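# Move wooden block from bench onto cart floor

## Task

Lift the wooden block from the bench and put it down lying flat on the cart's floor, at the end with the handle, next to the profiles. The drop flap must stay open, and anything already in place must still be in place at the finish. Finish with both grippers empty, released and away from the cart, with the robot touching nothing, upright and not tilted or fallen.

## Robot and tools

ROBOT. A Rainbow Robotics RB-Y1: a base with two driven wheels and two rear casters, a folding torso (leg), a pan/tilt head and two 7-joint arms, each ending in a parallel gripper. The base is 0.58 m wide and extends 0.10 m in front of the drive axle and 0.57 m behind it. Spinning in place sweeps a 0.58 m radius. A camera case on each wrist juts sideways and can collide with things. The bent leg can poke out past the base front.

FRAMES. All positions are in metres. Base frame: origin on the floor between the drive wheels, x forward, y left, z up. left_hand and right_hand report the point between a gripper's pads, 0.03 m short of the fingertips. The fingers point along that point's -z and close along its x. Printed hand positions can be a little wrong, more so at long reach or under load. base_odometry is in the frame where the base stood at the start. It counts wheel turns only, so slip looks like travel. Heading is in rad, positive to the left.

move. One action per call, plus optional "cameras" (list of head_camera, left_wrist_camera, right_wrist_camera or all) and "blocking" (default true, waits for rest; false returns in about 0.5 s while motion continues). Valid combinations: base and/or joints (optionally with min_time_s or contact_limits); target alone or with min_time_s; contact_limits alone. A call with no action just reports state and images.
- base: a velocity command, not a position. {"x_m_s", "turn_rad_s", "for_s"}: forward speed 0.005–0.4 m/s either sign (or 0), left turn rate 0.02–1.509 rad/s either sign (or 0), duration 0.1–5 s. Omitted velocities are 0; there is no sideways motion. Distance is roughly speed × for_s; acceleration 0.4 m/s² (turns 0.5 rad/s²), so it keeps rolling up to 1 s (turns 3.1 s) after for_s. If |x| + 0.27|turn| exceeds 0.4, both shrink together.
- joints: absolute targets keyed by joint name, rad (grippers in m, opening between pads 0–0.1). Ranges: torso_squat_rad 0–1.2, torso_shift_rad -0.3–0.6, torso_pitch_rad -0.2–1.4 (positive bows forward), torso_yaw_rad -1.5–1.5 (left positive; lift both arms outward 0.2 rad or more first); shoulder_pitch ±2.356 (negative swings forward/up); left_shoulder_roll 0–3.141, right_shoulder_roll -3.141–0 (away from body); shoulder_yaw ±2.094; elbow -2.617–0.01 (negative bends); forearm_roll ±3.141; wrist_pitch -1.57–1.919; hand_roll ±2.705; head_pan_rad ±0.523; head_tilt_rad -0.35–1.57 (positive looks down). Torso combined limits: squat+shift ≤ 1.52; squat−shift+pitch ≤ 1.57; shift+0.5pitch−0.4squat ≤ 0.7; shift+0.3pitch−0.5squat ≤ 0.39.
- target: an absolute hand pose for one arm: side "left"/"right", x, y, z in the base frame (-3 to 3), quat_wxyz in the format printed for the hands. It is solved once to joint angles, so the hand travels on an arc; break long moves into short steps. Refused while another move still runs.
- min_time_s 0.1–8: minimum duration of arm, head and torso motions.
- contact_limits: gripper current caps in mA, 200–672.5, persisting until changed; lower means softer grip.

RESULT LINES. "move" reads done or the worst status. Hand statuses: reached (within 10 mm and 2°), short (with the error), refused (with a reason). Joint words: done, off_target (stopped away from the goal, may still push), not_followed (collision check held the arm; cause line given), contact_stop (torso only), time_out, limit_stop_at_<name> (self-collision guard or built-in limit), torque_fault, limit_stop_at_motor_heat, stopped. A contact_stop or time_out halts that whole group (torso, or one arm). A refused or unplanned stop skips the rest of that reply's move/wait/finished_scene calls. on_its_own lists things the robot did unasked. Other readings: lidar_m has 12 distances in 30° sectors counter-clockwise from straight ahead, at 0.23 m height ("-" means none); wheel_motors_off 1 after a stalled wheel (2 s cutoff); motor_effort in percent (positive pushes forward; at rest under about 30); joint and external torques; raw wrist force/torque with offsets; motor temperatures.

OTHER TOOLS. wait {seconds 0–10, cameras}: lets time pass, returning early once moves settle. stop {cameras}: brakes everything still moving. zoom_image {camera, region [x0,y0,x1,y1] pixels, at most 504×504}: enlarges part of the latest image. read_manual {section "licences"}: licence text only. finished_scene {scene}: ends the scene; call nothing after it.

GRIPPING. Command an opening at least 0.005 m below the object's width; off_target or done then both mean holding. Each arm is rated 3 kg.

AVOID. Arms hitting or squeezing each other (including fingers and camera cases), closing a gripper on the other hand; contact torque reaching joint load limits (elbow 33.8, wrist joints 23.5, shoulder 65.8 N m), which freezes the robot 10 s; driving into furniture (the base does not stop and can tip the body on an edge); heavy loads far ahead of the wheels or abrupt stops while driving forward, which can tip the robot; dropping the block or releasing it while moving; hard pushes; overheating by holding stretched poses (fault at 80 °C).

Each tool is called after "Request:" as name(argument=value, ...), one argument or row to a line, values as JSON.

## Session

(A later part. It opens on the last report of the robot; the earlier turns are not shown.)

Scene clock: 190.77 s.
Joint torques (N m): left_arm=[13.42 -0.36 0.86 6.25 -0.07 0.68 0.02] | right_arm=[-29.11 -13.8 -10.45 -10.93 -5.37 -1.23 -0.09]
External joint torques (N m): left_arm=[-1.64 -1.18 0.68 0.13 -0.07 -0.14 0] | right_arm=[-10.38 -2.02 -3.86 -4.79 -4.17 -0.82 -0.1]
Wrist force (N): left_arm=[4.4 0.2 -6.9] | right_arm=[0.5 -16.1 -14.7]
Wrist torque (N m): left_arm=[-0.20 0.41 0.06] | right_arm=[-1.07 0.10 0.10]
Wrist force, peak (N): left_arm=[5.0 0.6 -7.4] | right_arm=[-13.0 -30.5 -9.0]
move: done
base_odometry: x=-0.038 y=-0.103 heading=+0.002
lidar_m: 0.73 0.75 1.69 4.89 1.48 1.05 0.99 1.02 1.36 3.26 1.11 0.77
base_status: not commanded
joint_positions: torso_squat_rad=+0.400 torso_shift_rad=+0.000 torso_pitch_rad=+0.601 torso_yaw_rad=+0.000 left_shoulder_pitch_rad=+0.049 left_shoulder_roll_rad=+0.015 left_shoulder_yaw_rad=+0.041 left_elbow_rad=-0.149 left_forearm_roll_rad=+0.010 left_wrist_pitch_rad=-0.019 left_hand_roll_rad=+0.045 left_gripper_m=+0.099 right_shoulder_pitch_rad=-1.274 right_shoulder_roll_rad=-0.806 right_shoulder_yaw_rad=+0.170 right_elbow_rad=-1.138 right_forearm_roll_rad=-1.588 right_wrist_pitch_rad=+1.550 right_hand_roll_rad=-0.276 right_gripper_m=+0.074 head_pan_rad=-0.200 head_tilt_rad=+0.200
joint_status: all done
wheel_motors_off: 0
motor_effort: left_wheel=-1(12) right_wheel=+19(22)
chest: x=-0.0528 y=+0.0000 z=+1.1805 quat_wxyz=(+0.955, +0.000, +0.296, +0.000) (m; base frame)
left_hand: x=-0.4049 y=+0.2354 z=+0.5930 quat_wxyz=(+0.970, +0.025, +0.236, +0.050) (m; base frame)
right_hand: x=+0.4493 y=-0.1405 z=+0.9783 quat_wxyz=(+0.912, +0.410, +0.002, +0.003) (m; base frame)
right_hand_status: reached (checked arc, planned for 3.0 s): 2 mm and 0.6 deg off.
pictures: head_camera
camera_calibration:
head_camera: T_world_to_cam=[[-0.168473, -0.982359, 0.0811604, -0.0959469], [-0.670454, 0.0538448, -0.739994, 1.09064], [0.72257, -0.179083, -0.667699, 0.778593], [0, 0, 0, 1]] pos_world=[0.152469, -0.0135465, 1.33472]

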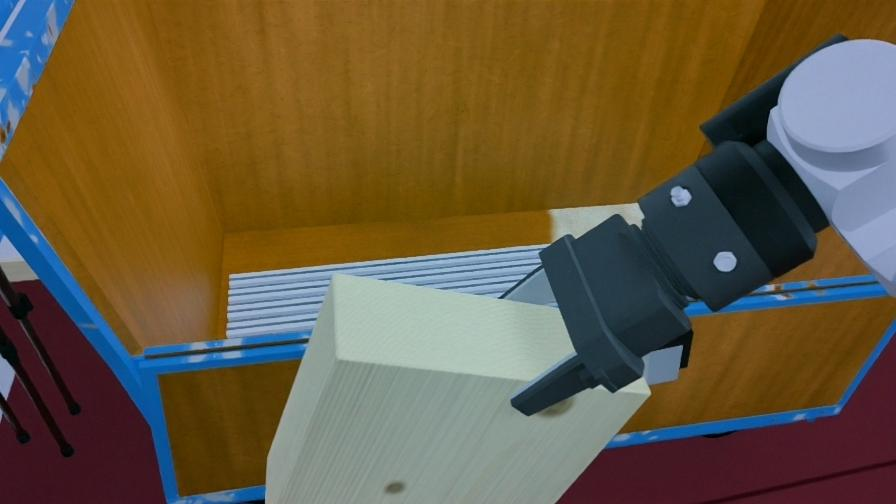

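Request:
move(
  target={"side":"right","x":0.45,"y":-0.25,"z":0.92,"quat_wxyz":[0.990,-0.139,0,0]},
  min_time_s=3,
  cameras=["head_camera"],
)

Scene clock: 197.60 s.
Joint torques (N m): left_arm=[13.29 -0.22 0.98 6.3 -0.01 0.68 0.03] | right_arm=[-30.22 -14.51 -8.39 -6.26 2.19 1.77 -0.29]
External joint torques (N m): left_arm=[-1.77 -1.03 0.81 0.18 -0.01 -0.14 0] | right_arm=[-9.69 -4.72 -0.96 -2.58 1.54 1.5 -0.29]
Wrist force (N): left_arm=[4.1 1.1 -6.9] | right_arm=[2.1 8.9 -21.2]
Wrist torque (N m): left_arm=[-0.27 0.40 0.09] | right_arm=[0.34 0.24 0.05]
Wrist force, peak (N): left_arm=[4.7 0.3 -7.4] | right_arm=[1.7 9.1 -21.9]
move: done
base_odometry: x=-0.038 y=-0.103 heading=+0.002
lidar_m: 0.74 0.75 1.69 4.88 1.50 1.06 0.99 1.03 1.37 3.25 1.10 0.78
base_status: not commanded
joint_positions: torso_squat_rad=+0.400 torso_shift_rad=+0.000 torso_pitch_rad=+0.601 torso_yaw_rad=+0.000 left_shoulder_pitch_rad=+0.049 left_shoulder_roll_rad=+0.015 left_shoulder_yaw_rad=+0.041 left_elbow_rad=-0.149 left_forearm_roll_rad=+0.010 left_wrist_pitch_rad=-0.019 left_hand_roll_rad=+0.045 left_gripper_m=+0.099 right_shoulder_pitch_rad=-1.516 right_shoulder_roll_rad=-0.830 right_shoulder_yaw_rad=+0.725 right_elbow_rad=-1.229 right_forearm_roll_rad=-0.876 right_wrist_pitch_rad=+1.794 right_hand_roll_rad=-0.619 right_gripper_m=+0.074 head_pan_rad=-0.200 head_tilt_rad=+0.200
joint_status: all done
wheel_motors_off: 0
motor_effort: left_wheel=-1(2) right_wheel=+20(22)
chest: x=-0.0528 y=+0.0000 z=+1.1805 quat_wxyz=(+0.955, +0.000, +0.296, +0.000) (m; base frame)
left_hand: x=-0.4049 y=+0.2354 z=+0.5930 quat_wxyz=(+0.970, +0.025, +0.236, +0.050) (m; base frame)
right_hand: x=+0.4490 y=-0.2498 z=+0.9187 quat_wxyz=(+0.990, -0.139, +0.001, +0.000) (m; base frame)
right_hand_status: reached (checked arc, planned for 3.0 s): 2 mm and 0.2 deg off.
pictures: head_camera
camera_calibration:
head_camera: T_world_to_cam=[[-0.16847, -0.982371, 0.0810217, -0.0957623], [-0.670443, 0.0539443, -0.739998, 1.09064], [0.722582, -0.178987, -0.667712, 0.77861], [0, 0, 0, 1]] pos_world=[0.152469, -0.0135465, 1.33472]

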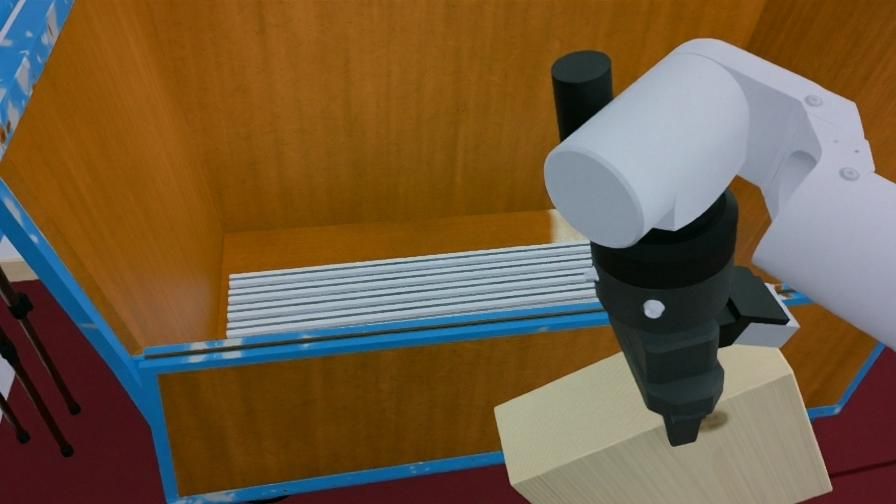

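Request:
move(
  target={"side":"right","x":0.43,"y":-0.2,"z":0.97,"quat_wxyz":[0,0,-0.2672,0.9636]},
  min_time_s=4,
  cameras=["head_camera"],
)

Scene clock: 204.17 s.
Joint torques (N m): left_arm=[13.02 -0.24 0.83 6.33 -0.03 0.71 0.06] | right_arm=[-30.8 -11.4 -6.22 -8.26 -4.07 2.94 -0.24]
External joint torques (N m): left_arm=[-2.05 -1.05 0.66 0.22 -0.03 -0.11 0.04] | right_arm=[-9.25 -0.85 -4.33 -1.86 -3.09 2.28 -0.24]
Wrist force (N): left_arm=[3.3 0.2 -6.8] | right_arm=[-0.4 18.4 -15.2]
Wrist torque (N m): left_arm=[-0.22 0.25 0.03] | right_arm=[0.43 0.47 0.16]
Wrist force, peak (N): left_arm=[4.4 1.1 -7.7] | right_arm=[1.7 16.8 -17.9]
move: short
base_odometry: x=-0.038 y=-0.103 heading=+0.002
lidar_m: 0.72 0.76 1.69 4.89 1.49 1.04 0.98 1.03 1.35 3.25 1.10 0.79
base_status: not commanded
joint_positions: torso_squat_rad=+0.400 torso_shift_rad=+0.000 torso_pitch_rad=+0.601 torso_yaw_rad=+0.000 left_shoulder_pitch_rad=+0.049 left_shoulder_roll_rad=+0.015 left_shoulder_yaw_rad=+0.041 left_elbow_rad=-0.149 left_forearm_roll_rad=+0.010 left_wrist_pitch_rad=-0.019 left_hand_roll_rad=+0.045 left_gripper_m=+0.099 right_shoulder_pitch_rad=-1.710 right_shoulder_roll_rad=-0.715 right_shoulder_yaw_rad=+0.067 right_elbow_rad=-0.267 right_forearm_roll_rad=-1.161 right_wrist_pitch_rad=+1.918 right_hand_roll_rad=-2.705 right_gripper_m=+0.074 head_pan_rad=-0.200 head_tilt_rad=+0.200
joint_status: all done
wheel_motors_off: 0
motor_effort: left_wheel=-1(2) right_wheel=+20(21)
chest: x=-0.0528 y=+0.0000 z=+1.1805 quat_wxyz=(+0.955, +0.000, +0.296, +0.000) (m; base frame)
left_hand: x=-0.4049 y=+0.2354 z=+0.5930 quat_wxyz=(+0.970, +0.025, +0.236, +0.050) (m; base frame)
right_hand: x=+0.4301 y=-0.2007 z=+0.9683 quat_wxyz=(+0.159, -0.101, +0.368, -0.911) (m; base frame)
right_hand_status: short (checked arc, as near as the solve gets, planned for 4.0 s): 2 mm and 25.3 deg off. The place is met; only the turn is off.
pictures: head_camera
camera_calibration:
head_camera: T_world_to_cam=[[-0.16847, -0.982371, 0.0810217, -0.0957623], [-0.670443, 0.0539443, -0.739998, 1.09064], [0.722582, -0.178987, -0.667712, 0.77861], [0, 0, 0, 1]] pos_world=[0.152469, -0.0135465, 1.33472]

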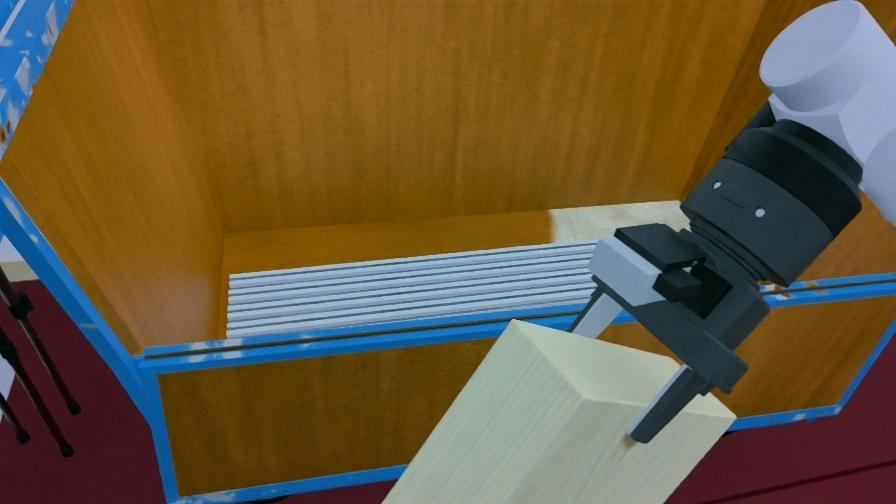

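Request:
move(
  joints={"right_shoulder_pitch_rad":-1.49,"right_shoulder_roll_rad":-1.22,"right_shoulder_yaw_rad":0.484,"right_elbow_rad":-1.483,"right_forearm_roll_rad":-1.339,"right_wrist_pitch_rad":1.889,"right_hand_roll_rad":1.004},
  min_time_s=5,
)

Request:
move(
  target={"side":"right","x":0.43,"y":-0.2,"z":0.98,"quat_wxyz":[0.683,0.183,-0.183,0.683]},
  min_time_s=3,
  cameras=["head_camera"],
)

Request:
move(
  target={"side":"right","x":0.43,"y":-0.12,"z":0.93,"quat_wxyz":[0.612,0.354,-0.354,0.612]},
  min_time_s=3,
  cameras=["head_camera"],
)

Scene clock: 214.57 s.
Joint torques (N m): left_arm=[13.21 -0.4 0.91 6.23 -0.05 0.69 0.06] | right_arm=[-24.27 -17.1 -11.94 -4.43 0.1 -0.08 0.1]
External joint torques (N m): left_arm=[-1.86 -1.21 0.73 0.11 -0.04 -0.13 0.04] | right_arm=[-6.99 -4.53 -3.02 -2.16 -0.11 0.03 0.1]
Wrist force (N): left_arm=[4.3 0.4 -7.4] | right_arm=[2.5 2.9 -22.6]
Wrist torque (N m): left_arm=[-0.22 0.42 0.09] | right_arm=[-0.06 0.31 -0.11]
Wrist force, peak (N): left_arm=[4.4 1.1 -8.0] | right_arm=[6.9 15.6 -17.8]
move: done
base_odometry: x=-0.038 y=-0.103 heading=+0.002
lidar_m: 0.74 0.77 1.69 4.89 1.50 1.04 0.99 1.03 1.36 3.25 1.11 0.79
base_status: not commanded
joint_positions: torso_squat_rad=+0.400 torso_shift_rad=+0.000 torso_pitch_rad=+0.601 torso_yaw_rad=+0.000 left_shoulder_pitch_rad=+0.049 left_shoulder_roll_rad=+0.015 left_shoulder_yaw_rad=+0.041 left_elbow_rad=-0.149 left_forearm_roll_rad=+0.010 left_wrist_pitch_rad=-0.019 left_hand_roll_rad=+0.045 left_gripper_m=+0.099 right_shoulder_pitch_rad=-1.488 right_shoulder_roll_rad=-1.219 right_shoulder_yaw_rad=+0.485 right_elbow_rad=-1.483 right_forearm_roll_rad=-1.339 right_wrist_pitch_rad=+1.889 right_hand_roll_rad=+1.004 right_gripper_m=+0.074 head_pan_rad=-0.200 head_tilt_rad=+0.200
joint_status: all done
wheel_motors_off: 0
motor_effort: left_wheel=-1(2) right_wheel=+19(22)
chest: x=-0.0528 y=+0.0000 z=+1.1805 quat_wxyz=(+0.955, +0.000, +0.296, +0.000) (m; base frame)
left_hand: x=-0.4049 y=+0.2354 z=+0.5930 quat_wxyz=(+0.970, +0.025, +0.236, +0.050) (m; base frame)
right_hand: x=+0.4190 y=-0.2996 z=+1.0483 quat_wxyz=(+0.708, +0.000, -0.002, +0.706) (m; base frame)
pictures: none

Scene clock: 217.90 s.
Joint torques (N m): left_arm=[13.09 0 0.97 6.36 -0.05 0.67 -0.05] | right_arm=[-23.93 -13.3 -16.11 -6.31 -3.94 -1.84 0.23]
External joint torques (N m): left_arm=[-1.97 -0.81 0.79 0.25 -0.05 -0.15 -0.07] | right_arm=[-6.5 -0.3 -7.5 -2.09 -3.27 -1.35 0.21]
Wrist force (N): left_arm=[3.4 0.8 -7.3] | right_arm=[-9.5 1.3 -19.7]
Wrist torque (N m): left_arm=[-0.25 0.28 0.05] | right_arm=[-0.20 1.20 -0.18]
Wrist force, peak (N): left_arm=[4.4 0.9 -7.7] | right_arm=[1.4 2.0 -22.8]
move: done
base_odometry: x=-0.038 y=-0.103 heading=+0.002
lidar_m: 0.73 0.76 1.70 4.88 1.50 1.03 0.99 1.02 1.36 3.26 1.11 0.78
base_status: not commanded
joint_positions: torso_squat_rad=+0.400 torso_shift_rad=+0.000 torso_pitch_rad=+0.601 torso_yaw_rad=+0.000 left_shoulder_pitch_rad=+0.049 left_shoulder_roll_rad=+0.015 left_shoulder_yaw_rad=+0.041 left_elbow_rad=-0.149 left_forearm_roll_rad=+0.010 left_wrist_pitch_rad=-0.019 left_hand_roll_rad=+0.045 left_gripper_m=+0.099 right_shoulder_pitch_rad=-1.268 right_shoulder_roll_rad=-1.035 right_shoulder_yaw_rad=+0.346 right_elbow_rad=-1.367 right_forearm_roll_rad=-1.545 right_wrist_pitch_rad=+1.560 right_hand_roll_rad=+1.117 right_gripper_m=+0.074 head_pan_rad=-0.200 head_tilt_rad=+0.200
joint_status: all done
wheel_motors_off: 0
motor_effort: left_wheel=-1(2) right_wheel=+19(21)
chest: x=-0.0528 y=+0.0000 z=+1.1805 quat_wxyz=(+0.955, +0.000, +0.296, +0.000) (m; base frame)
left_hand: x=-0.4049 y=+0.2354 z=+0.5930 quat_wxyz=(+0.970, +0.025, +0.236, +0.050) (m; base frame)
right_hand: x=+0.4289 y=-0.2005 z=+0.9787 quat_wxyz=(+0.684, +0.182, -0.181, +0.682) (m; base frame)
right_hand_status: reached (checked arc, planned for 3.0 s): 2 mm and 0.3 deg off.
pictures: head_camera
camera_calibration:
head_camera: T_world_to_cam=[[-0.16847, -0.982371, 0.0810217, -0.0958606], [-0.670443, 0.0539443, -0.739998, 1.09064], [0.722582, -0.178987, -0.667712, 0.778592], [0, 0, 0, 1]] pos_world=[0.152469, -0.0136465, 1.33472]

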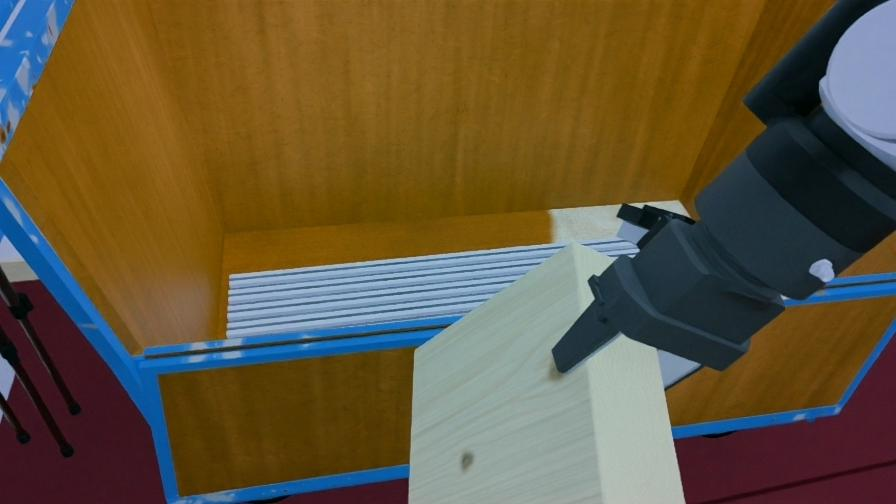

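Scene clock: 221.23 s.
Joint torques (N m): left_arm=[13.35 -0.04 0.89 6.18 -0.16 0.55 0.13] | right_arm=[-24.21 -9.45 -13.69 -10.66 -7.52 -0.46 0.32]
External joint torques (N m): left_arm=[-1.72 -0.86 0.71 0.06 -0.16 -0.27 0.11] | right_arm=[-6.83 1.97 -7.26 -4.45 -6.02 -0.33 0.27]
Wrist force (N): left_arm=[3.1 1.2 -6.5] | right_arm=[-18.5 1.6 -10.9]
Wrist torque (N m): left_arm=[-0.30 0.24 0.08] | right_arm=[-0.30 1.88 -0.15]
Wrist force, peak (N): left_arm=[3.5 0.8 -8.0] | right_arm=[-11.9 2.0 -18.9]
move: done
base_odometry: x=-0.038 y=-0.103 heading=+0.002
lidar_m: 0.73 0.76 1.69 4.89 1.51 1.06 0.99 1.03 1.37 3.24 1.09 0.78
base_status: not commanded
joint_positions: torso_squat_rad=+0.400 torso_shift_rad=+0.000 torso_pitch_rad=+0.601 torso_yaw_rad=+0.000 left_shoulder_pitch_rad=+0.049 left_shoulder_roll_rad=+0.015 left_shoulder_yaw_rad=+0.041 left_elbow_rad=-0.149 left_forearm_roll_rad=+0.010 left_wrist_pitch_rad=-0.019 left_hand_roll_rad=+0.045 left_gripper_m=+0.099 right_shoulder_pitch_rad=-1.151 right_shoulder_roll_rad=-0.762 right_shoulder_yaw_rad=+0.238 right_elbow_rad=-1.049 right_forearm_roll_rad=-1.804 right_wrist_pitch_rad=+1.397 right_hand_roll_rad=+1.516 right_gripper_m=+0.074 head_pan_rad=-0.200 head_tilt_rad=+0.200
joint_status: all done
wheel_motors_off: 0
motor_effort: left_wheel=-1(2) right_wheel=+20(21)
chest: x=-0.0528 y=+0.0000 z=+1.1805 quat_wxyz=(+0.955, +0.000, +0.296, +0.000) (m; base frame)
left_hand: x=-0.4049 y=+0.2354 z=+0.5930 quat_wxyz=(+0.970, +0.025, +0.236, +0.050) (m; base frame)
right_hand: x=+0.4291 y=-0.1206 z=+0.9284 quat_wxyz=(+0.613, +0.353, -0.352, +0.612) (m; base frame)
right_hand_status: reached (checked arc, planned for 3.0 s): 2 mm and 0.3 deg off.
pictures: head_camera
camera_calibration:
head_camera: T_world_to_cam=[[-0.16847, -0.982371, 0.0810217, -0.0957623], [-0.670443, 0.0539443, -0.739998, 1.09064], [0.722582, -0.178987, -0.667712, 0.77861], [0, 0, 0, 1]] pos_world=[0.152469, -0.0135465, 1.33472]

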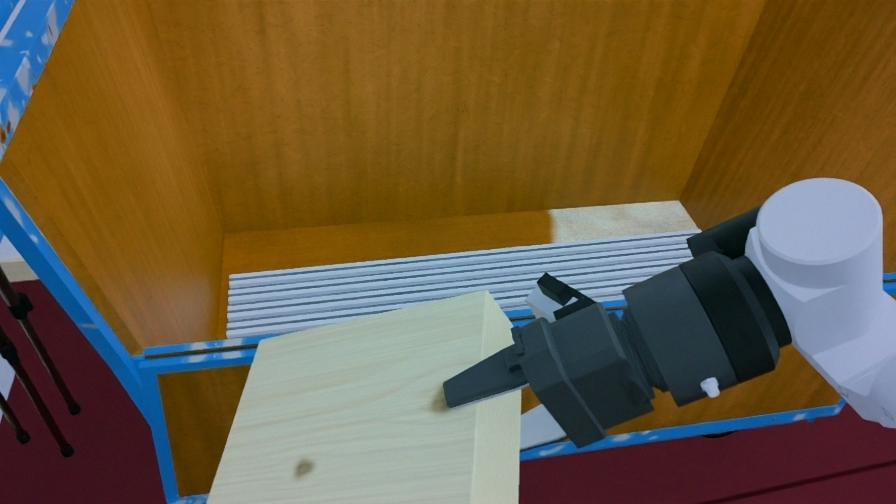

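Request:
move(
  base={"x_m_s":0.15,"for_s":2.8},
  joints={"head_tilt_rad":0.45,"head_pan_rad":0},
  cameras=["head_camera"],
)

Scene clock: 225.93 s.
Joint torques (N m): left_arm=[13.46 0.07 0.89 6.27 -0.08 0.63 -0.08] | right_arm=[-25.68 -10.02 -13.26 -10.93 -7.29 -0.13 0.35]
External joint torques (N m): left_arm=[-1.6 -0.74 0.72 0.15 -0.08 -0.19 -0.11] | right_arm=[-8.3 1.41 -6.83 -4.72 -5.78 0 0.31]
Wrist force (N): left_arm=[3.4 1.0 -6.7] | right_arm=[-18.6 2.0 -10.8]
Wrist torque (N m): left_arm=[-0.26 0.31 0.07] | right_arm=[-0.29 1.86 -0.17]
Wrist force, peak (N): left_arm=[4.0 1.1 -8.0] | right_arm=[-19.6 1.1 -10.7]
move: done
base_odometry: x=+0.382 y=-0.102 heading=+0.002
lidar_m: 0.31 0.32 0.86 3.74 2.14 1.49 1.40 1.46 1.93 4.60 0.48 0.34
base_status: done (sent for 2.8 of 2.8 s)
joint_positions: torso_squat_rad=+0.400 torso_shift_rad=+0.000 torso_pitch_rad=+0.601 torso_yaw_rad=+0.000 left_shoulder_pitch_rad=+0.049 left_shoulder_roll_rad=+0.015 left_shoulder_yaw_rad=+0.041 left_elbow_rad=-0.149 left_forearm_roll_rad=+0.010 left_wrist_pitch_rad=-0.019 left_hand_roll_rad=+0.045 left_gripper_m=+0.099 right_shoulder_pitch_rad=-1.151 right_shoulder_roll_rad=-0.762 right_shoulder_yaw_rad=+0.238 right_elbow_rad=-1.049 right_forearm_roll_rad=-1.804 right_wrist_pitch_rad=+1.397 right_hand_roll_rad=+1.516 right_gripper_m=+0.074 head_pan_rad=+0.000 head_tilt_rad=+0.450
joint_status: all done
wheel_motors_off: 0
motor_effort: left_wheel=+6(36) right_wheel=-5(47)
chest: x=-0.0528 y=+0.0000 z=+1.1805 quat_wxyz=(+0.955, +0.000, +0.296, +0.000) (m; base frame)
left_hand: x=-0.4049 y=+0.2354 z=+0.5930 quat_wxyz=(+0.970, +0.025, +0.236, +0.050) (m; base frame)
right_hand: x=+0.4291 y=-0.1206 z=+0.9283 quat_wxyz=(+0.614, +0.354, -0.352, +0.612) (m; base frame)
pictures: head_camera
camera_calibration:
head_camera: T_world_to_cam=[[-0.0120716, -0.9995, -0.0292338, 0.0389278], [-0.837968, 0.0260639, -0.545096, 0.843993], [0.545586, 0.0179168, -0.837864, 1.01924], [0, 0, 0, 1]] pos_world=[0.151625, -0.00135106, 1.31518]

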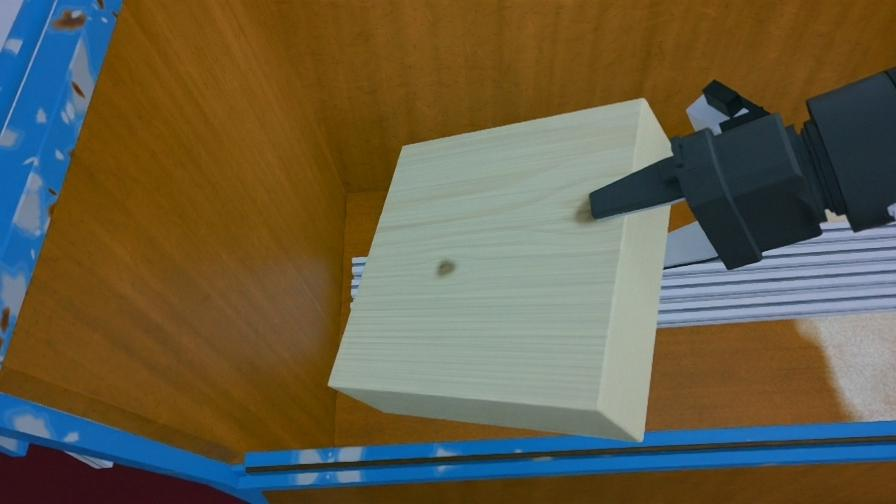

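Request:
move(
  target={"side":"right","x":0.485,"y":-0.06,"z":0.92,"quat_wxyz":[0.521,0.400,-0.301,0.691]},
  min_time_s=2.5,
  cameras=["head_camera"],
)

Scene clock: 232.83 s.
Joint torques (N m): left_arm=[13.78 0.1 0.84 6.21 -0.06 0.56 0.01] | right_arm=[-34.29 -9.02 -6.31 -10.08 -6.45 1.71 0.21]
External joint torques (N m): left_arm=[-1.29 -0.71 0.66 0.09 -0.05 -0.26 -0.02] | right_arm=[-11.59 -0.39 -3.56 -4.1 -5.05 1.43 0.17]
Wrist force (N): left_arm=[3.7 0.8 -7.0] | right_arm=[-17.6 4.1 -13.0]
Wrist torque (N m): left_arm=[-0.25 0.33 0.10] | right_arm=[-0.08 1.75 -0.19]
Wrist force, peak (N): left_arm=[3.8 0.1 -7.9] | right_arm=[-18.3 4.2 -13.2]
move: short
base_odometry: x=+0.382 y=-0.102 heading=+0.003
lidar_m: 0.30 0.34 0.87 3.73 2.14 1.50 1.40 1.47 1.93 4.60 0.48 0.33
base_status: not commanded
joint_positions: torso_squat_rad=+0.400 torso_shift_rad=+0.000 torso_pitch_rad=+0.601 torso_yaw_rad=+0.000 left_shoulder_pitch_rad=+0.049 left_shoulder_roll_rad=+0.015 left_shoulder_yaw_rad=+0.041 left_elbow_rad=-0.149 left_forearm_roll_rad=+0.010 left_wrist_pitch_rad=-0.019 left_hand_roll_rad=+0.045 left_gripper_m=+0.099 right_shoulder_pitch_rad=-1.646 right_shoulder_roll_rad=-0.523 right_shoulder_yaw_rad=+0.354 right_elbow_rad=-0.266 right_forearm_roll_rad=-1.677 right_wrist_pitch_rad=+1.416 right_hand_roll_rad=+1.918 right_gripper_m=+0.074 head_pan_rad=+0.000 head_tilt_rad=+0.450
joint_status: all done
wheel_motors_off: 0
motor_effort: left_wheel=+5(7) right_wheel=-7(7)
chest: x=-0.0528 y=+0.0001 z=+1.1805 quat_wxyz=(+0.955, +0.000, +0.296, +0.000) (m; base frame)
left_hand: x=-0.4049 y=+0.2354 z=+0.5930 quat_wxyz=(+0.970, +0.025, +0.236, +0.050) (m; base frame)
right_hand: x=+0.4834 y=-0.0608 z=+0.9183 quat_wxyz=(+0.575, +0.310, -0.339, +0.678) (m; base frame)
right_hand_status: short (checked arc, as near as the solve gets, planned for 2.5 s): 2 mm and 12.9 deg off. The place is met; only the turn is off.
pictures: head_camera
camera_calibration:
head_camera: T_world_to_cam=[[-0.0121198, -0.999502, -0.0291512, 0.0389266], [-0.837938, 0.0260602, -0.545143, 0.844048], [0.545631, 0.0178199, -0.837836, 1.0192], [0, 0, 0, 1]] pos_world=[0.151625, -0.00125083, 1.31518]

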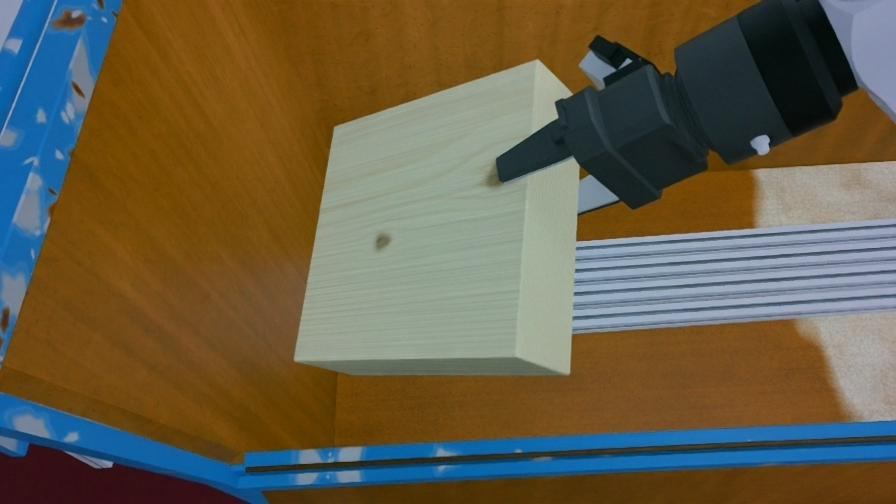

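Request:
move(
  joints={"torso_shift_rad":0.15,"left_shoulder_pitch_rad":0.5},
  cameras=["head_camera"],
)

Request:
move(
  target={"side":"right","x":0.545,"y":-0.05,"z":0.88,"quat_wxyz":[0.521,0.400,-0.301,0.691]},
  min_time_s=2,
  cameras=["head_camera"],
)

Scene clock: 240.00 s.
Joint torques (N m): left_arm=[19.95 2.8 1.23 8.63 0.05 1.07 0.04] | right_arm=[-33.88 -9.09 -6.51 -10.27 -6.5 1.67 0.08]
External joint torques (N m): left_arm=[-3.09 -1.15 0.76 -0.45 0.04 -0.39 0] | right_arm=[-11.19 -0.47 -3.77 -4.29 -5.11 1.38 0.04]
Wrist force (N): left_arm=[5.5 -0.6 -5.5] | right_arm=[-17.4 3.8 -12.6]
Wrist torque (N m): left_arm=[-0.10 0.43 0.04] | right_arm=[-0.11 1.78 -0.16]
Wrist force, peak (N): left_arm=[6.1 0.3 -7.2] | right_arm=[-18.2 3.7 -13.0]
move: done
base_odometry: x=+0.382 y=-0.102 heading=+0.003
lidar_m: 0.31 0.33 0.86 3.74 2.13 1.47 1.40 1.47 1.93 4.62 0.48 0.34
base_status: not commanded
joint_positions: torso_squat_rad=+0.400 torso_shift_rad=+0.150 torso_pitch_rad=+0.601 torso_yaw_rad=+0.000 left_shoulder_pitch_rad=+0.500 left_shoulder_roll_rad=+0.015 left_shoulder_yaw_rad=+0.041 left_elbow_rad=-0.149 left_forearm_roll_rad=+0.010 left_wrist_pitch_rad=-0.019 left_hand_roll_rad=+0.045 left_gripper_m=+0.099 right_shoulder_pitch_rad=-1.646 right_shoulder_roll_rad=-0.523 right_shoulder_yaw_rad=+0.354 right_elbow_rad=-0.266 right_forearm_roll_rad=-1.677 right_wrist_pitch_rad=+1.416 right_hand_roll_rad=+1.918 right_gripper_m=+0.074 head_pan_rad=+0.000 head_tilt_rad=+0.450
joint_status: all done
wheel_motors_off: 0
motor_effort: left_wheel=+5(9) right_wheel=-8(8)
chest: x=+0.0436 y=+0.0001 z=+1.1732 quat_wxyz=(+0.955, +0.000, +0.296, +0.000) (m; base frame)
left_hand: x=-0.5434 y=+0.2169 z=+0.8086 quat_wxyz=(+0.892, +0.062, +0.434, +0.115) (m; base frame)
right_hand: x=+0.5798 y=-0.0608 z=+0.9109 quat_wxyz=(+0.575, +0.310, -0.339, +0.678) (m; base frame)
pictures: head_camera
camera_calibration:
head_camera: T_world_to_cam=[[-0.0121278, -0.999502, -0.0291453, 0.0398777], [-0.838088, 0.0260588, -0.544912, 0.920665], [0.5454, 0.0178177, -0.837986, 0.960683], [0, 0, 0, 1]] pos_world=[0.248125, -0.00125083, 1.30788]

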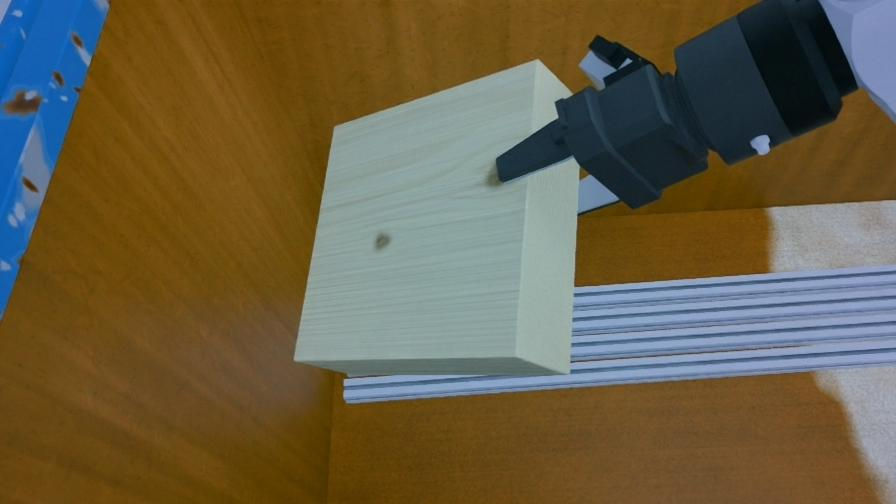

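Scene clock: 242.33 s.
Joint torques (N m): left_arm=[19.76 2.7 1.11 8.5 -0.04 1.19 -0.01] | right_arm=[-29.23 -6.59 -5.72 -10.25 -6.92 2.72 0.34]
External joint torques (N m): left_arm=[-3.28 -1.25 0.65 -0.59 -0.05 -0.28 -0.05] | right_arm=[-7.38 1.54 -3.08 -4.52 -5.53 2.25 0.3]
Wrist force (N): left_arm=[5.7 -0.8 -5.4] | right_arm=[-17.7 2.7 -12.3]
Wrist torque (N m): left_arm=[-0.10 0.45 0.05] | right_arm=[-0.17 1.82 -0.17]
Wrist force, peak (N): left_arm=[6.5 0.2 -5.7] | right_arm=[-18.1 3.3 -12.5]
move: short
base_odometry: x=+0.382 y=-0.102 heading=+0.003
lidar_m: 0.31 0.32 0.87 3.74 2.14 1.48 1.41 1.45 1.93 4.60 0.48 0.35
base_status: not commanded
joint_positions: torso_squat_rad=+0.400 torso_shift_rad=+0.150 torso_pitch_rad=+0.601 torso_yaw_rad=+0.000 left_shoulder_pitch_rad=+0.500 left_shoulder_roll_rad=+0.015 left_shoulder_yaw_rad=+0.041 left_elbow_rad=-0.149 left_forearm_roll_rad=+0.010 left_wrist_pitch_rad=-0.019 left_hand_roll_rad=+0.045 left_gripper_m=+0.099 right_shoulder_pitch_rad=-1.581 right_shoulder_roll_rad=-0.483 right_shoulder_yaw_rad=+0.358 right_elbow_rad=-0.266 right_forearm_roll_rad=-1.684 right_wrist_pitch_rad=+1.451 right_hand_roll_rad=+1.974 right_gripper_m=+0.074 head_pan_rad=+0.000 head_tilt_rad=+0.450
joint_status: all done
wheel_motors_off: 0
motor_effort: left_wheel=+6(7) right_wheel=-6(8)
chest: x=+0.0436 y=+0.0001 z=+1.1732 quat_wxyz=(+0.955, +0.000, +0.296, +0.000) (m; base frame)
left_hand: x=-0.5434 y=+0.2169 z=+0.8086 quat_wxyz=(+0.892, +0.062, +0.434, +0.115) (m; base frame)
right_hand: x=+0.5438 y=-0.0509 z=+0.8789 quat_wxyz=(+0.554, +0.345, -0.321, +0.686) (m; base frame)
right_hand_status: short (checked arc, as near as the solve gets, planned for 2.0 s): 2 mm and 7.7 deg off. The place is met; only the turn is off.
pictures: head_camera
camera_calibration:
head_camera: T_world_to_cam=[[-0.0121273, -0.999501, -0.0291505, 0.0398831], [-0.838013, 0.0260636, -0.545028, 0.920713], [0.545516, 0.0178188, -0.837911, 0.960611], [0, 0, 0, 1]] pos_world=[0.248025, -0.00125081, 1.30788]

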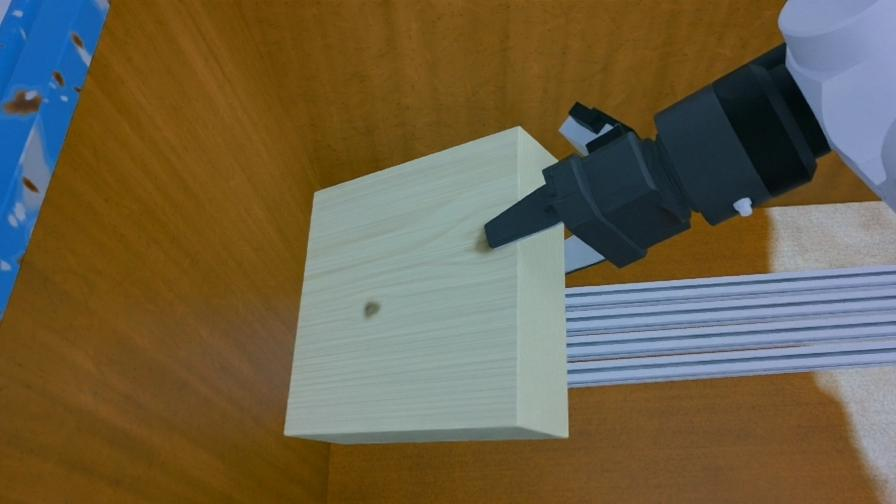

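Request:
move(
  base={"x_m_s":0.05,"for_s":0.8},
  joints={"torso_squat_rad":0.6,"torso_shift_rad":0.25},
  cameras=["head_camera"],
)

Scene clock: 248.50 s.
Joint torques (N m): left_arm=[20.95 2.53 0.94 9.06 0.03 1.12 0.04] | right_arm=[-30.14 -7.33 -6 -10.27 -6.72 2.51 0.39]
External joint torques (N m): left_arm=[-2.09 -1.42 0.48 -0.02 0.02 -0.34 -0.01] | right_arm=[-8.3 0.81 -3.36 -4.53 -5.33 2.04 0.35]
Wrist force (N): left_arm=[6.0 -0.7 -5.5] | right_arm=[-17.3 2.9 -11.9]
Wrist torque (N m): left_arm=[-0.09 0.46 0.06] | right_arm=[-0.20 1.82 -0.17]
Wrist force, peak (N): left_arm=[6.4 -0.2 -5.9] | right_arm=[-19.3 1.7 -12.4]
move: done
base_odometry: x=+0.422 y=-0.102 heading=+0.003
lidar_m: 0.27 0.28 0.38 3.62 2.19 1.53 1.45 1.50 1.99 4.73 0.42 0.30
base_status: done (sent for 0.8 of 0.8 s)
joint_positions: torso_squat_rad=+0.600 torso_shift_rad=+0.250 torso_pitch_rad=+0.601 torso_yaw_rad=+0.000 left_shoulder_pitch_rad=+0.500 left_shoulder_roll_rad=+0.015 left_shoulder_yaw_rad=+0.041 left_elbow_rad=-0.149 left_forearm_roll_rad=+0.010 left_wrist_pitch_rad=-0.019 left_hand_roll_rad=+0.045 left_gripper_m=+0.099 right_shoulder_pitch_rad=-1.580 right_shoulder_roll_rad=-0.483 right_shoulder_yaw_rad=+0.358 right_elbow_rad=-0.266 right_forearm_roll_rad=-1.684 right_wrist_pitch_rad=+1.451 right_hand_roll_rad=+1.974 right_gripper_m=+0.074 head_pan_rad=+0.000 head_tilt_rad=+0.450
joint_status: all done
wheel_motors_off: 0
motor_effort: left_wheel=+0(32) right_wheel=-2(23)
chest: x=+0.0901 y=+0.0001 z=+1.0955 quat_wxyz=(+0.955, +0.000, +0.296, +0.000) (m; base frame)
left_hand: x=-0.4967 y=+0.2169 z=+0.7306 quat_wxyz=(+0.892, +0.061, +0.434, +0.115) (m; base frame)
right_hand: x=+0.5902 y=-0.0508 z=+0.8011 quat_wxyz=(+0.554, +0.345, -0.321, +0.686) (m; base frame)
pictures: head_camera
camera_calibration:
head_camera: T_world_to_cam=[[-0.0121238, -0.999502, -0.0291483, 0.0381795], [-0.838013, 0.0260595, -0.545028, 0.917416], [0.545516, 0.0178188, -0.837911, 0.870084], [0, 0, 0, 1]] pos_world=[0.294625, -0.00125083, 1.23018]

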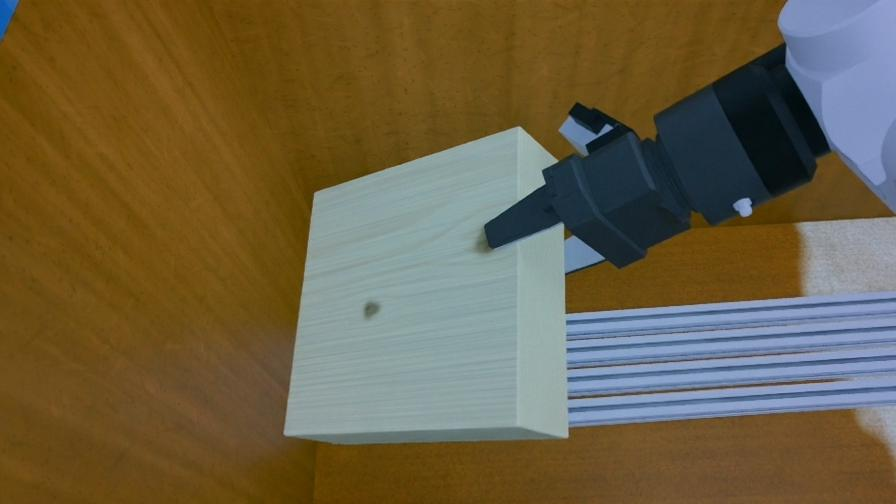

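Request:
move(
  joints={"head_tilt_rad":0.85},
  cameras=["head_camera"],
)

Scene clock: 251.27 s.
Joint torques (N m): left_arm=[21.02 2.53 1.32 9.07 -0.04 1.14 0.02] | right_arm=[-30.28 -6.66 -6.07 -10.29 -6.64 2.61 0.2]
External joint torques (N m): left_arm=[-2.02 -1.41 0.85 -0.01 -0.06 -0.32 -0.02] | right_arm=[-8.44 1.47 -3.42 -4.56 -5.25 2.14 0.16]
Wrist force (N): left_arm=[5.6 -0.6 -5.2] | right_arm=[-17.6 3.1 -11.9]
Wrist torque (N m): left_arm=[-0.14 0.42 0.06] | right_arm=[-0.26 1.85 -0.17]
Wrist force, peak (N): left_arm=[6.7 0.6 -5.9] | right_arm=[-18.2 3.2 -12.4]
move: done
base_odometry: x=+0.422 y=-0.102 heading=+0.003
lidar_m: 0.27 0.28 0.38 3.62 2.20 1.53 1.45 1.50 1.99 4.73 0.42 0.30
base_status: not commanded
joint_positions: torso_squat_rad=+0.600 torso_shift_rad=+0.250 torso_pitch_rad=+0.601 torso_yaw_rad=+0.000 left_shoulder_pitch_rad=+0.500 left_shoulder_roll_rad=+0.015 left_shoulder_yaw_rad=+0.041 left_elbow_rad=-0.149 left_forearm_roll_rad=+0.010 left_wrist_pitch_rad=-0.019 left_hand_roll_rad=+0.045 left_gripper_m=+0.099 right_shoulder_pitch_rad=-1.580 right_shoulder_roll_rad=-0.483 right_shoulder_yaw_rad=+0.358 right_elbow_rad=-0.266 right_forearm_roll_rad=-1.684 right_wrist_pitch_rad=+1.451 right_hand_roll_rad=+1.974 right_gripper_m=+0.074 head_pan_rad=+0.000 head_tilt_rad=+0.850
joint_status: all done
wheel_motors_off: 0
motor_effort: left_wheel=+0(1) right_wheel=-1(2)
chest: x=+0.0901 y=+0.0001 z=+1.0955 quat_wxyz=(+0.955, +0.000, +0.296, +0.000) (m; base frame)
left_hand: x=-0.4967 y=+0.2169 z=+0.7306 quat_wxyz=(+0.892, +0.061, +0.434, +0.115) (m; base frame)
right_hand: x=+0.5902 y=-0.0508 z=+0.8011 quat_wxyz=(+0.554, +0.345, -0.321, +0.686) (m; base frame)
pictures: head_camera
camera_calibration:
head_camera: T_world_to_cam=[[-0.0225182, -0.999502, -0.0221278, 0.0317167], [-0.984093, 0.0260615, -0.175731, 0.488783], [0.17622, 0.0178186, -0.984189, 1.13439], [0, 0, 0, 1]] pos_world=[0.281819, -0.00125082, 1.20305]

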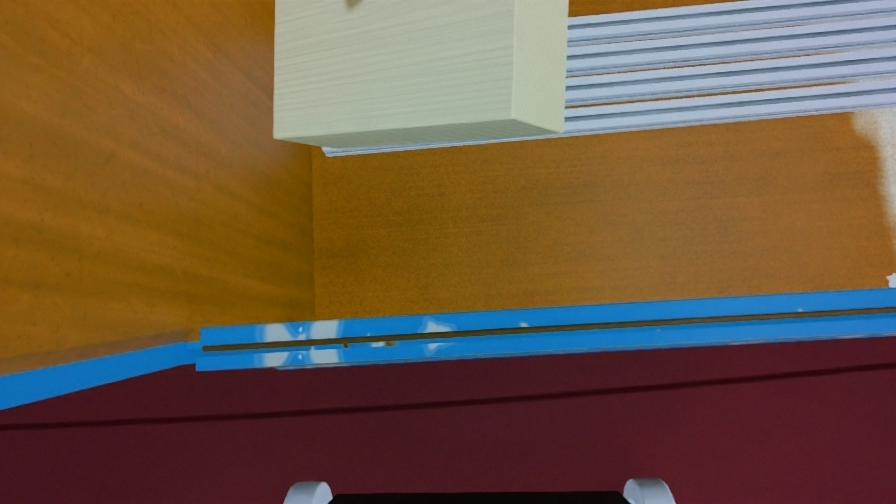

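Request:
move(
  target={"side":"right","x":0.515,"y":-0.01,"z":0.80,"quat_wxyz":[0.484,0.415,-0.280,0.718]},
  min_time_s=2,
  cameras=["head_camera"],
)

Request:
move(
  joints={"torso_squat_rad":0.8,"torso_shift_rad":0.3,"torso_pitch_rad":0.75,"head_tilt_rad":0.6},
  cameras=["head_camera"],
)

Scene clock: 263.03 s.
Joint torques (N m): left_arm=[20.47 2.5 1.24 8.94 -0.03 1.1 0.05] | right_arm=[-26.44 -3.73 -7.65 -11.39 -7.15 2.12 -0.26]
External joint torques (N m): left_arm=[-2.56 -1.45 0.77 -0.15 -0.04 -0.37 0.01] | right_arm=[-6.53 2.92 -3.33 -5.09 -5.63 1.73 -0.3]
Wrist force (N): left_arm=[5.5 -0.6 -5.4] | right_arm=[-19.0 1.8 -10.5]
Wrist torque (N m): left_arm=[-0.13 0.41 0.03] | right_arm=[-0.29 1.86 0.04]
Wrist force, peak (N): left_arm=[6.7 -0.2 -5.8] | right_arm=[-18.9 2.5 -11.7]
move: done
base_odometry: x=+0.422 y=-0.102 heading=+0.003
lidar_m: 0.27 0.29 0.38 3.61 2.19 1.54 1.44 1.51 2.00 4.73 0.43 0.29
base_status: not commanded
joint_positions: torso_squat_rad=+0.600 torso_shift_rad=+0.250 torso_pitch_rad=+0.601 torso_yaw_rad=+0.000 left_shoulder_pitch_rad=+0.500 left_shoulder_roll_rad=+0.015 left_shoulder_yaw_rad=+0.041 left_elbow_rad=-0.149 left_forearm_roll_rad=+0.010 left_wrist_pitch_rad=-0.019 left_hand_roll_rad=+0.045 left_gripper_m=+0.099 right_shoulder_pitch_rad=-1.368 right_shoulder_roll_rad=-0.471 right_shoulder_yaw_rad=+0.381 right_elbow_rad=-0.707 right_forearm_roll_rad=-1.683 right_wrist_pitch_rad=+1.554 right_hand_roll_rad=+1.795 right_gripper_m=+0.074 head_pan_rad=+0.000 head_tilt_rad=+0.850
joint_status: all done
wheel_motors_off: 0
motor_effort: left_wheel=-1(1) right_wheel=-2(3)
chest: x=+0.0901 y=+0.0001 z=+1.0955 quat_wxyz=(+0.955, +0.000, +0.296, +0.000) (m; base frame)
left_hand: x=-0.4967 y=+0.2169 z=+0.7306 quat_wxyz=(+0.892, +0.061, +0.434, +0.115) (m; base frame)
right_hand: x=+0.5141 y=-0.0108 z=+0.7993 quat_wxyz=(+0.481, +0.421, -0.277, +0.718) (m; base frame)
right_hand_status: reached (checked arc, planned for 2.0 s): 1 mm and 0.9 deg off.
pictures: head_camera
camera_calibration:
head_camera: T_world_to_cam=[[-0.0225182, -0.999502, -0.0221278, 0.0317167], [-0.984093, 0.0260615, -0.175731, 0.488783], [0.17622, 0.0178186, -0.984189, 1.13439], [0, 0, 0, 1]] pos_world=[0.281819, -0.00125082, 1.20305]

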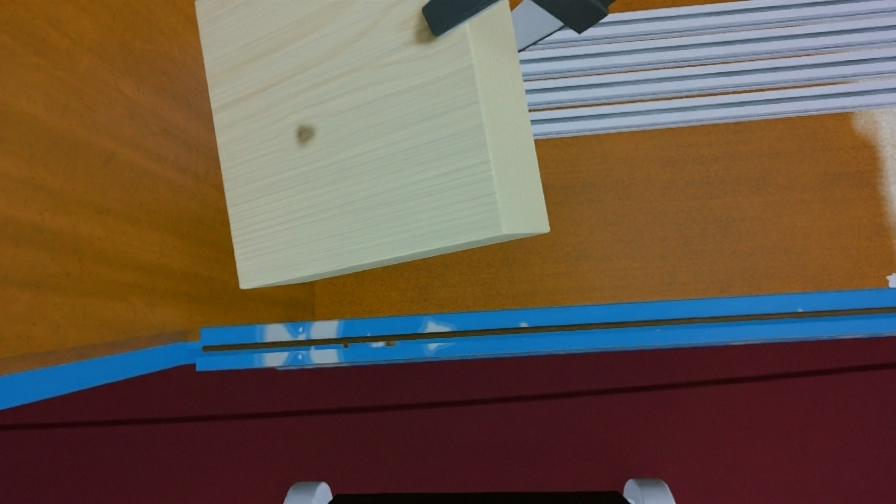

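Scene clock: 264.50 s.
Joint torques (N m): left_arm=[22.3 3.21 0.95 9.87 -0.12 1.34 0] | right_arm=[-24.16 -2.64 -7.4 -10.73 -7.04 3.46 -0.14]
External joint torques (N m): left_arm=[-2.66 -1.1 0.45 0.08 -0.13 -0.3 -0.05] | right_arm=[-6.58 3.12 -3.61 -4.65 -5.53 2.86 -0.19]
Wrist force (N): left_arm=[6.2 -0.7 -4.3] | right_arm=[-19.6 -2.9 -8.3]
Wrist torque (N m): left_arm=[-0.15 0.48 0.03] | right_arm=[-0.89 1.85 -0.05]
Wrist force, peak (N): left_arm=[6.7 -1.0 -5.1] | right_arm=[-20.8 -1.4 -9.9]
move: done
base_odometry: x=+0.422 y=-0.102 heading=+0.003
lidar_m: 0.27 0.28 0.38 3.62 2.19 1.55 1.45 1.51 2.00 4.73 0.41 0.29
base_status: not commanded
joint_positions: torso_squat_rad=+0.800 torso_shift_rad=+0.300 torso_pitch_rad=+0.751 torso_yaw_rad=+0.000 left_shoulder_pitch_rad=+0.500 left_shoulder_roll_rad=+0.015 left_shoulder_yaw_rad=+0.041 left_elbow_rad=-0.149 left_forearm_roll_rad=+0.010 left_wrist_pitch_rad=-0.019 left_hand_roll_rad=+0.045 left_gripper_m=+0.099 right_shoulder_pitch_rad=-1.368 right_shoulder_roll_rad=-0.471 right_shoulder_yaw_rad=+0.381 right_elbow_rad=-0.707 right_forearm_roll_rad=-1.683 right_wrist_pitch_rad=+1.554 right_hand_roll_rad=+1.795 right_gripper_m=+0.074 head_pan_rad=+0.000 head_tilt_rad=+0.600
joint_status: all done
wheel_motors_off: 0
motor_effort: left_wheel=-1(3) right_wheel=-1(3)
chest: x=+0.1274 y=+0.0001 z=+0.9726 quat_wxyz=(+0.930, +0.000, +0.367, +0.000) (m; base frame)
left_hand: x=-0.5073 y=+0.2169 z=+0.6995 quat_wxyz=(+0.857, +0.070, +0.499, +0.110) (m; base frame)
right_hand: x=+0.5024 y=-0.0108 z=+0.6164 quat_wxyz=(+0.500, +0.474, -0.240, +0.684) (m; base frame)
pictures: head_camera
camera_calibration:
head_camera: T_world_to_cam=[[-0.0201944, -0.999502, -0.0242645, 0.0315563], [-0.961624, 0.0260598, -0.273131, 0.622387], [0.273627, 0.0178176, -0.961671, 0.930097], [0, 0, 0, 1]] pos_world=[0.34464, -0.00125082, 1.06521]

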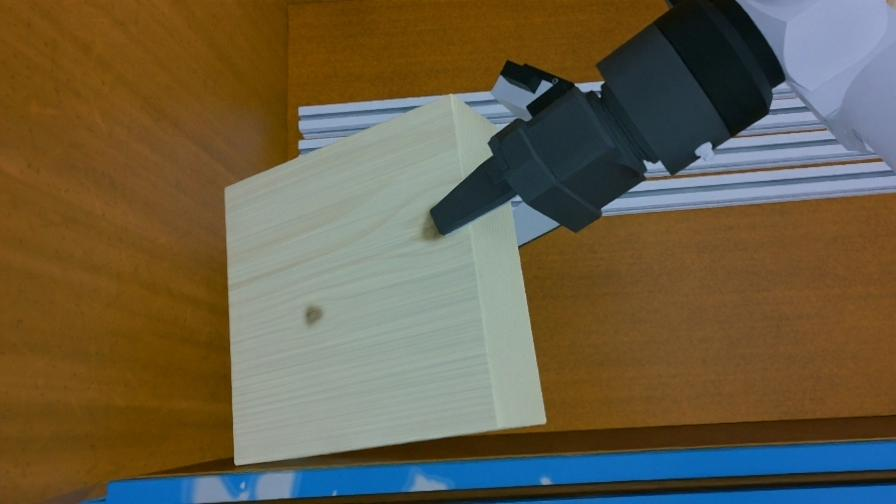

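Request:
move(
  target={"side":"right","x":0.505,"y":-0.005,"z":0.66,"quat_wxyz":[0.484,0.415,-0.280,0.718]},
  min_time_s=2,
)

Request:
move(
  joints={"torso_squat_rad":0.95,"torso_shift_rad":0.38,"torso_pitch_rad":0.9,"head_tilt_rad":0.4},
  cameras=["head_camera"],
)

Scene clock: 270.17 s.
Joint torques (N m): left_arm=[22.41 2.93 1.23 9.87 0 1.41 -0.04] | right_arm=[-21.65 -3.77 -11.1 -12.99 -7.24 0.38 -0.11]
External joint torques (N m): left_arm=[-2.55 -1.38 0.72 0.08 -0.01 -0.23 -0.09] | right_arm=[-5.38 2.29 -5.69 -6.03 -5.7 0.37 -0.16]
Wrist force (N): left_arm=[6.1 0.1 -4.8] | right_arm=[-18.4 0.8 -10.9]
Wrist torque (N m): left_arm=[-0.24 0.41 0.04] | right_arm=[-0.35 1.87 -0.05]
Wrist force, peak (N): left_arm=[6.8 -1.3 -5.1] | right_arm=[-19.5 2.3 -10.5]
move: done
base_odometry: x=+0.422 y=-0.102 heading=+0.003
lidar_m: 0.27 0.28 0.40 3.60 2.19 1.54 1.45 1.50 1.98 4.73 0.42 0.29
base_status: not commanded
joint_positions: torso_squat_rad=+0.800 torso_shift_rad=+0.300 torso_pitch_rad=+0.751 torso_yaw_rad=+0.000 left_shoulder_pitch_rad=+0.500 left_shoulder_roll_rad=+0.015 left_shoulder_yaw_rad=+0.041 left_elbow_rad=-0.149 left_forearm_roll_rad=+0.010 left_wrist_pitch_rad=-0.019 left_hand_roll_rad=+0.045 left_gripper_m=+0.099 right_shoulder_pitch_rad=-1.223 right_shoulder_roll_rad=-0.574 right_shoulder_yaw_rad=+0.356 right_elbow_rad=-1.197 right_forearm_roll_rad=-1.643 right_wrist_pitch_rad=+1.463 right_hand_roll_rad=+1.590 right_gripper_m=+0.074 head_pan_rad=+0.000 head_tilt_rad=+0.600
joint_status: all done
wheel_motors_off: 0
motor_effort: left_wheel=-1(1) right_wheel=+0(2)
chest: x=+0.1274 y=+0.0001 z=+0.9726 quat_wxyz=(+0.930, +0.000, +0.367, +0.000) (m; base frame)
left_hand: x=-0.5073 y=+0.2169 z=+0.6995 quat_wxyz=(+0.857, +0.070, +0.499, +0.110) (m; base frame)
right_hand: x=+0.5044 y=-0.0057 z=+0.6588 quat_wxyz=(+0.484, +0.416, -0.279, +0.718) (m; base frame)
right_hand_status: reached (checked arc, planned for 2.0 s): 1 mm and 0.2 deg off.
pictures: none

Scene clock: 271.53 s.
Joint torques (N m): left_arm=[23.62 3.54 1.25 10.3 -0.1 1.45 0.09] | right_arm=[-19.43 -1.98 -8.78 -12.72 -7.5 2.06 0.03]
External joint torques (N m): left_arm=[-2.7 -1.03 0.71 0.02 -0.11 -0.33 0.03] | right_arm=[-5.71 3.25 -4.17 -5.77 -5.92 1.81 -0.01]
Wrist force (N): left_arm=[7.0 -0.8 -4.1] | right_arm=[-19.2 -3.3 -8.1]
Wrist torque (N m): left_arm=[-0.12 0.52 0.06] | right_arm=[-0.81 1.82 -0.13]
Wrist force, peak (N): left_arm=[7.5 -0.6 -3.9] | right_arm=[-21.3 -0.8 -10.8]
move: done
base_odometry: x=+0.422 y=-0.102 heading=+0.003
lidar_m: 0.27 0.29 0.38 3.61 2.20 1.54 1.45 1.51 1.98 4.75 0.42 0.30
base_status: not commanded
joint_positions: torso_squat_rad=+0.950 torso_shift_rad=+0.380 torso_pitch_rad=+0.901 torso_yaw_rad=+0.000 left_shoulder_pitch_rad=+0.500 left_shoulder_roll_rad=+0.015 left_shoulder_yaw_rad=+0.041 left_elbow_rad=-0.149 left_forearm_roll_rad=+0.010 left_wrist_pitch_rad=-0.019 left_hand_roll_rad=+0.045 left_gripper_m=+0.099 right_shoulder_pitch_rad=-1.223 right_shoulder_roll_rad=-0.574 right_shoulder_yaw_rad=+0.356 right_elbow_rad=-1.197 right_forearm_roll_rad=-1.643 right_wrist_pitch_rad=+1.462 right_hand_roll_rad=+1.590 right_gripper_m=+0.074 head_pan_rad=+0.000 head_tilt_rad=+0.400
joint_status: all done
wheel_motors_off: 0
motor_effort: left_wheel=-1(4) right_wheel=-1(3)
chest: x=+0.1657 y=+0.0000 z=+0.8507 quat_wxyz=(+0.900, +0.000, +0.435, +0.000) (m; base frame)
left_hand: x=-0.5027 y=+0.2169 z=+0.6756 quat_wxyz=(+0.817, +0.078, +0.562, +0.105) (m; base frame)
right_hand: x=+0.4918 y=-0.0058 z=+0.4841 quat_wxyz=(+0.504, +0.468, -0.242, +0.685) (m; base frame)
pictures: head_camera
camera_calibration:
head_camera: T_world_to_cam=[[-0.0189574, -0.999502, -0.0252458, 0.0296701], [-0.946772, 0.0260614, -0.320847, 0.677284], [0.321345, 0.0178196, -0.946795, 0.743849], [0, 0, 0, 1]] pos_world=[0.402765, -0.00125082, 0.922326]

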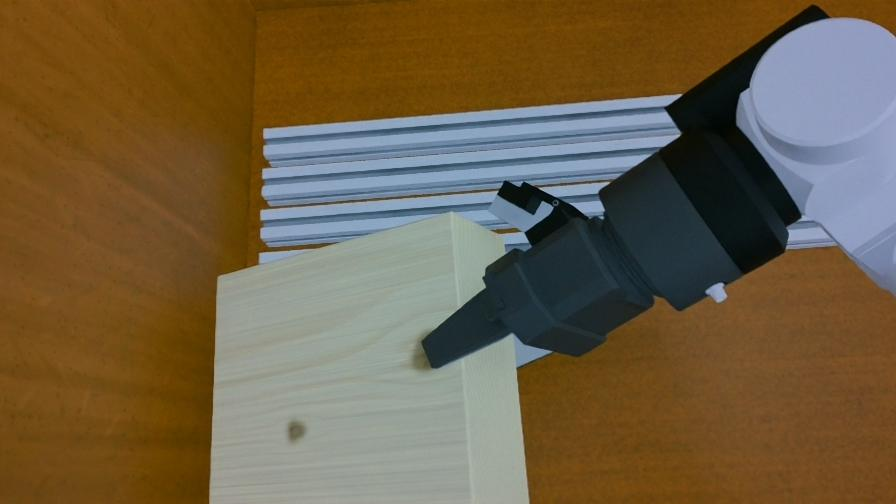

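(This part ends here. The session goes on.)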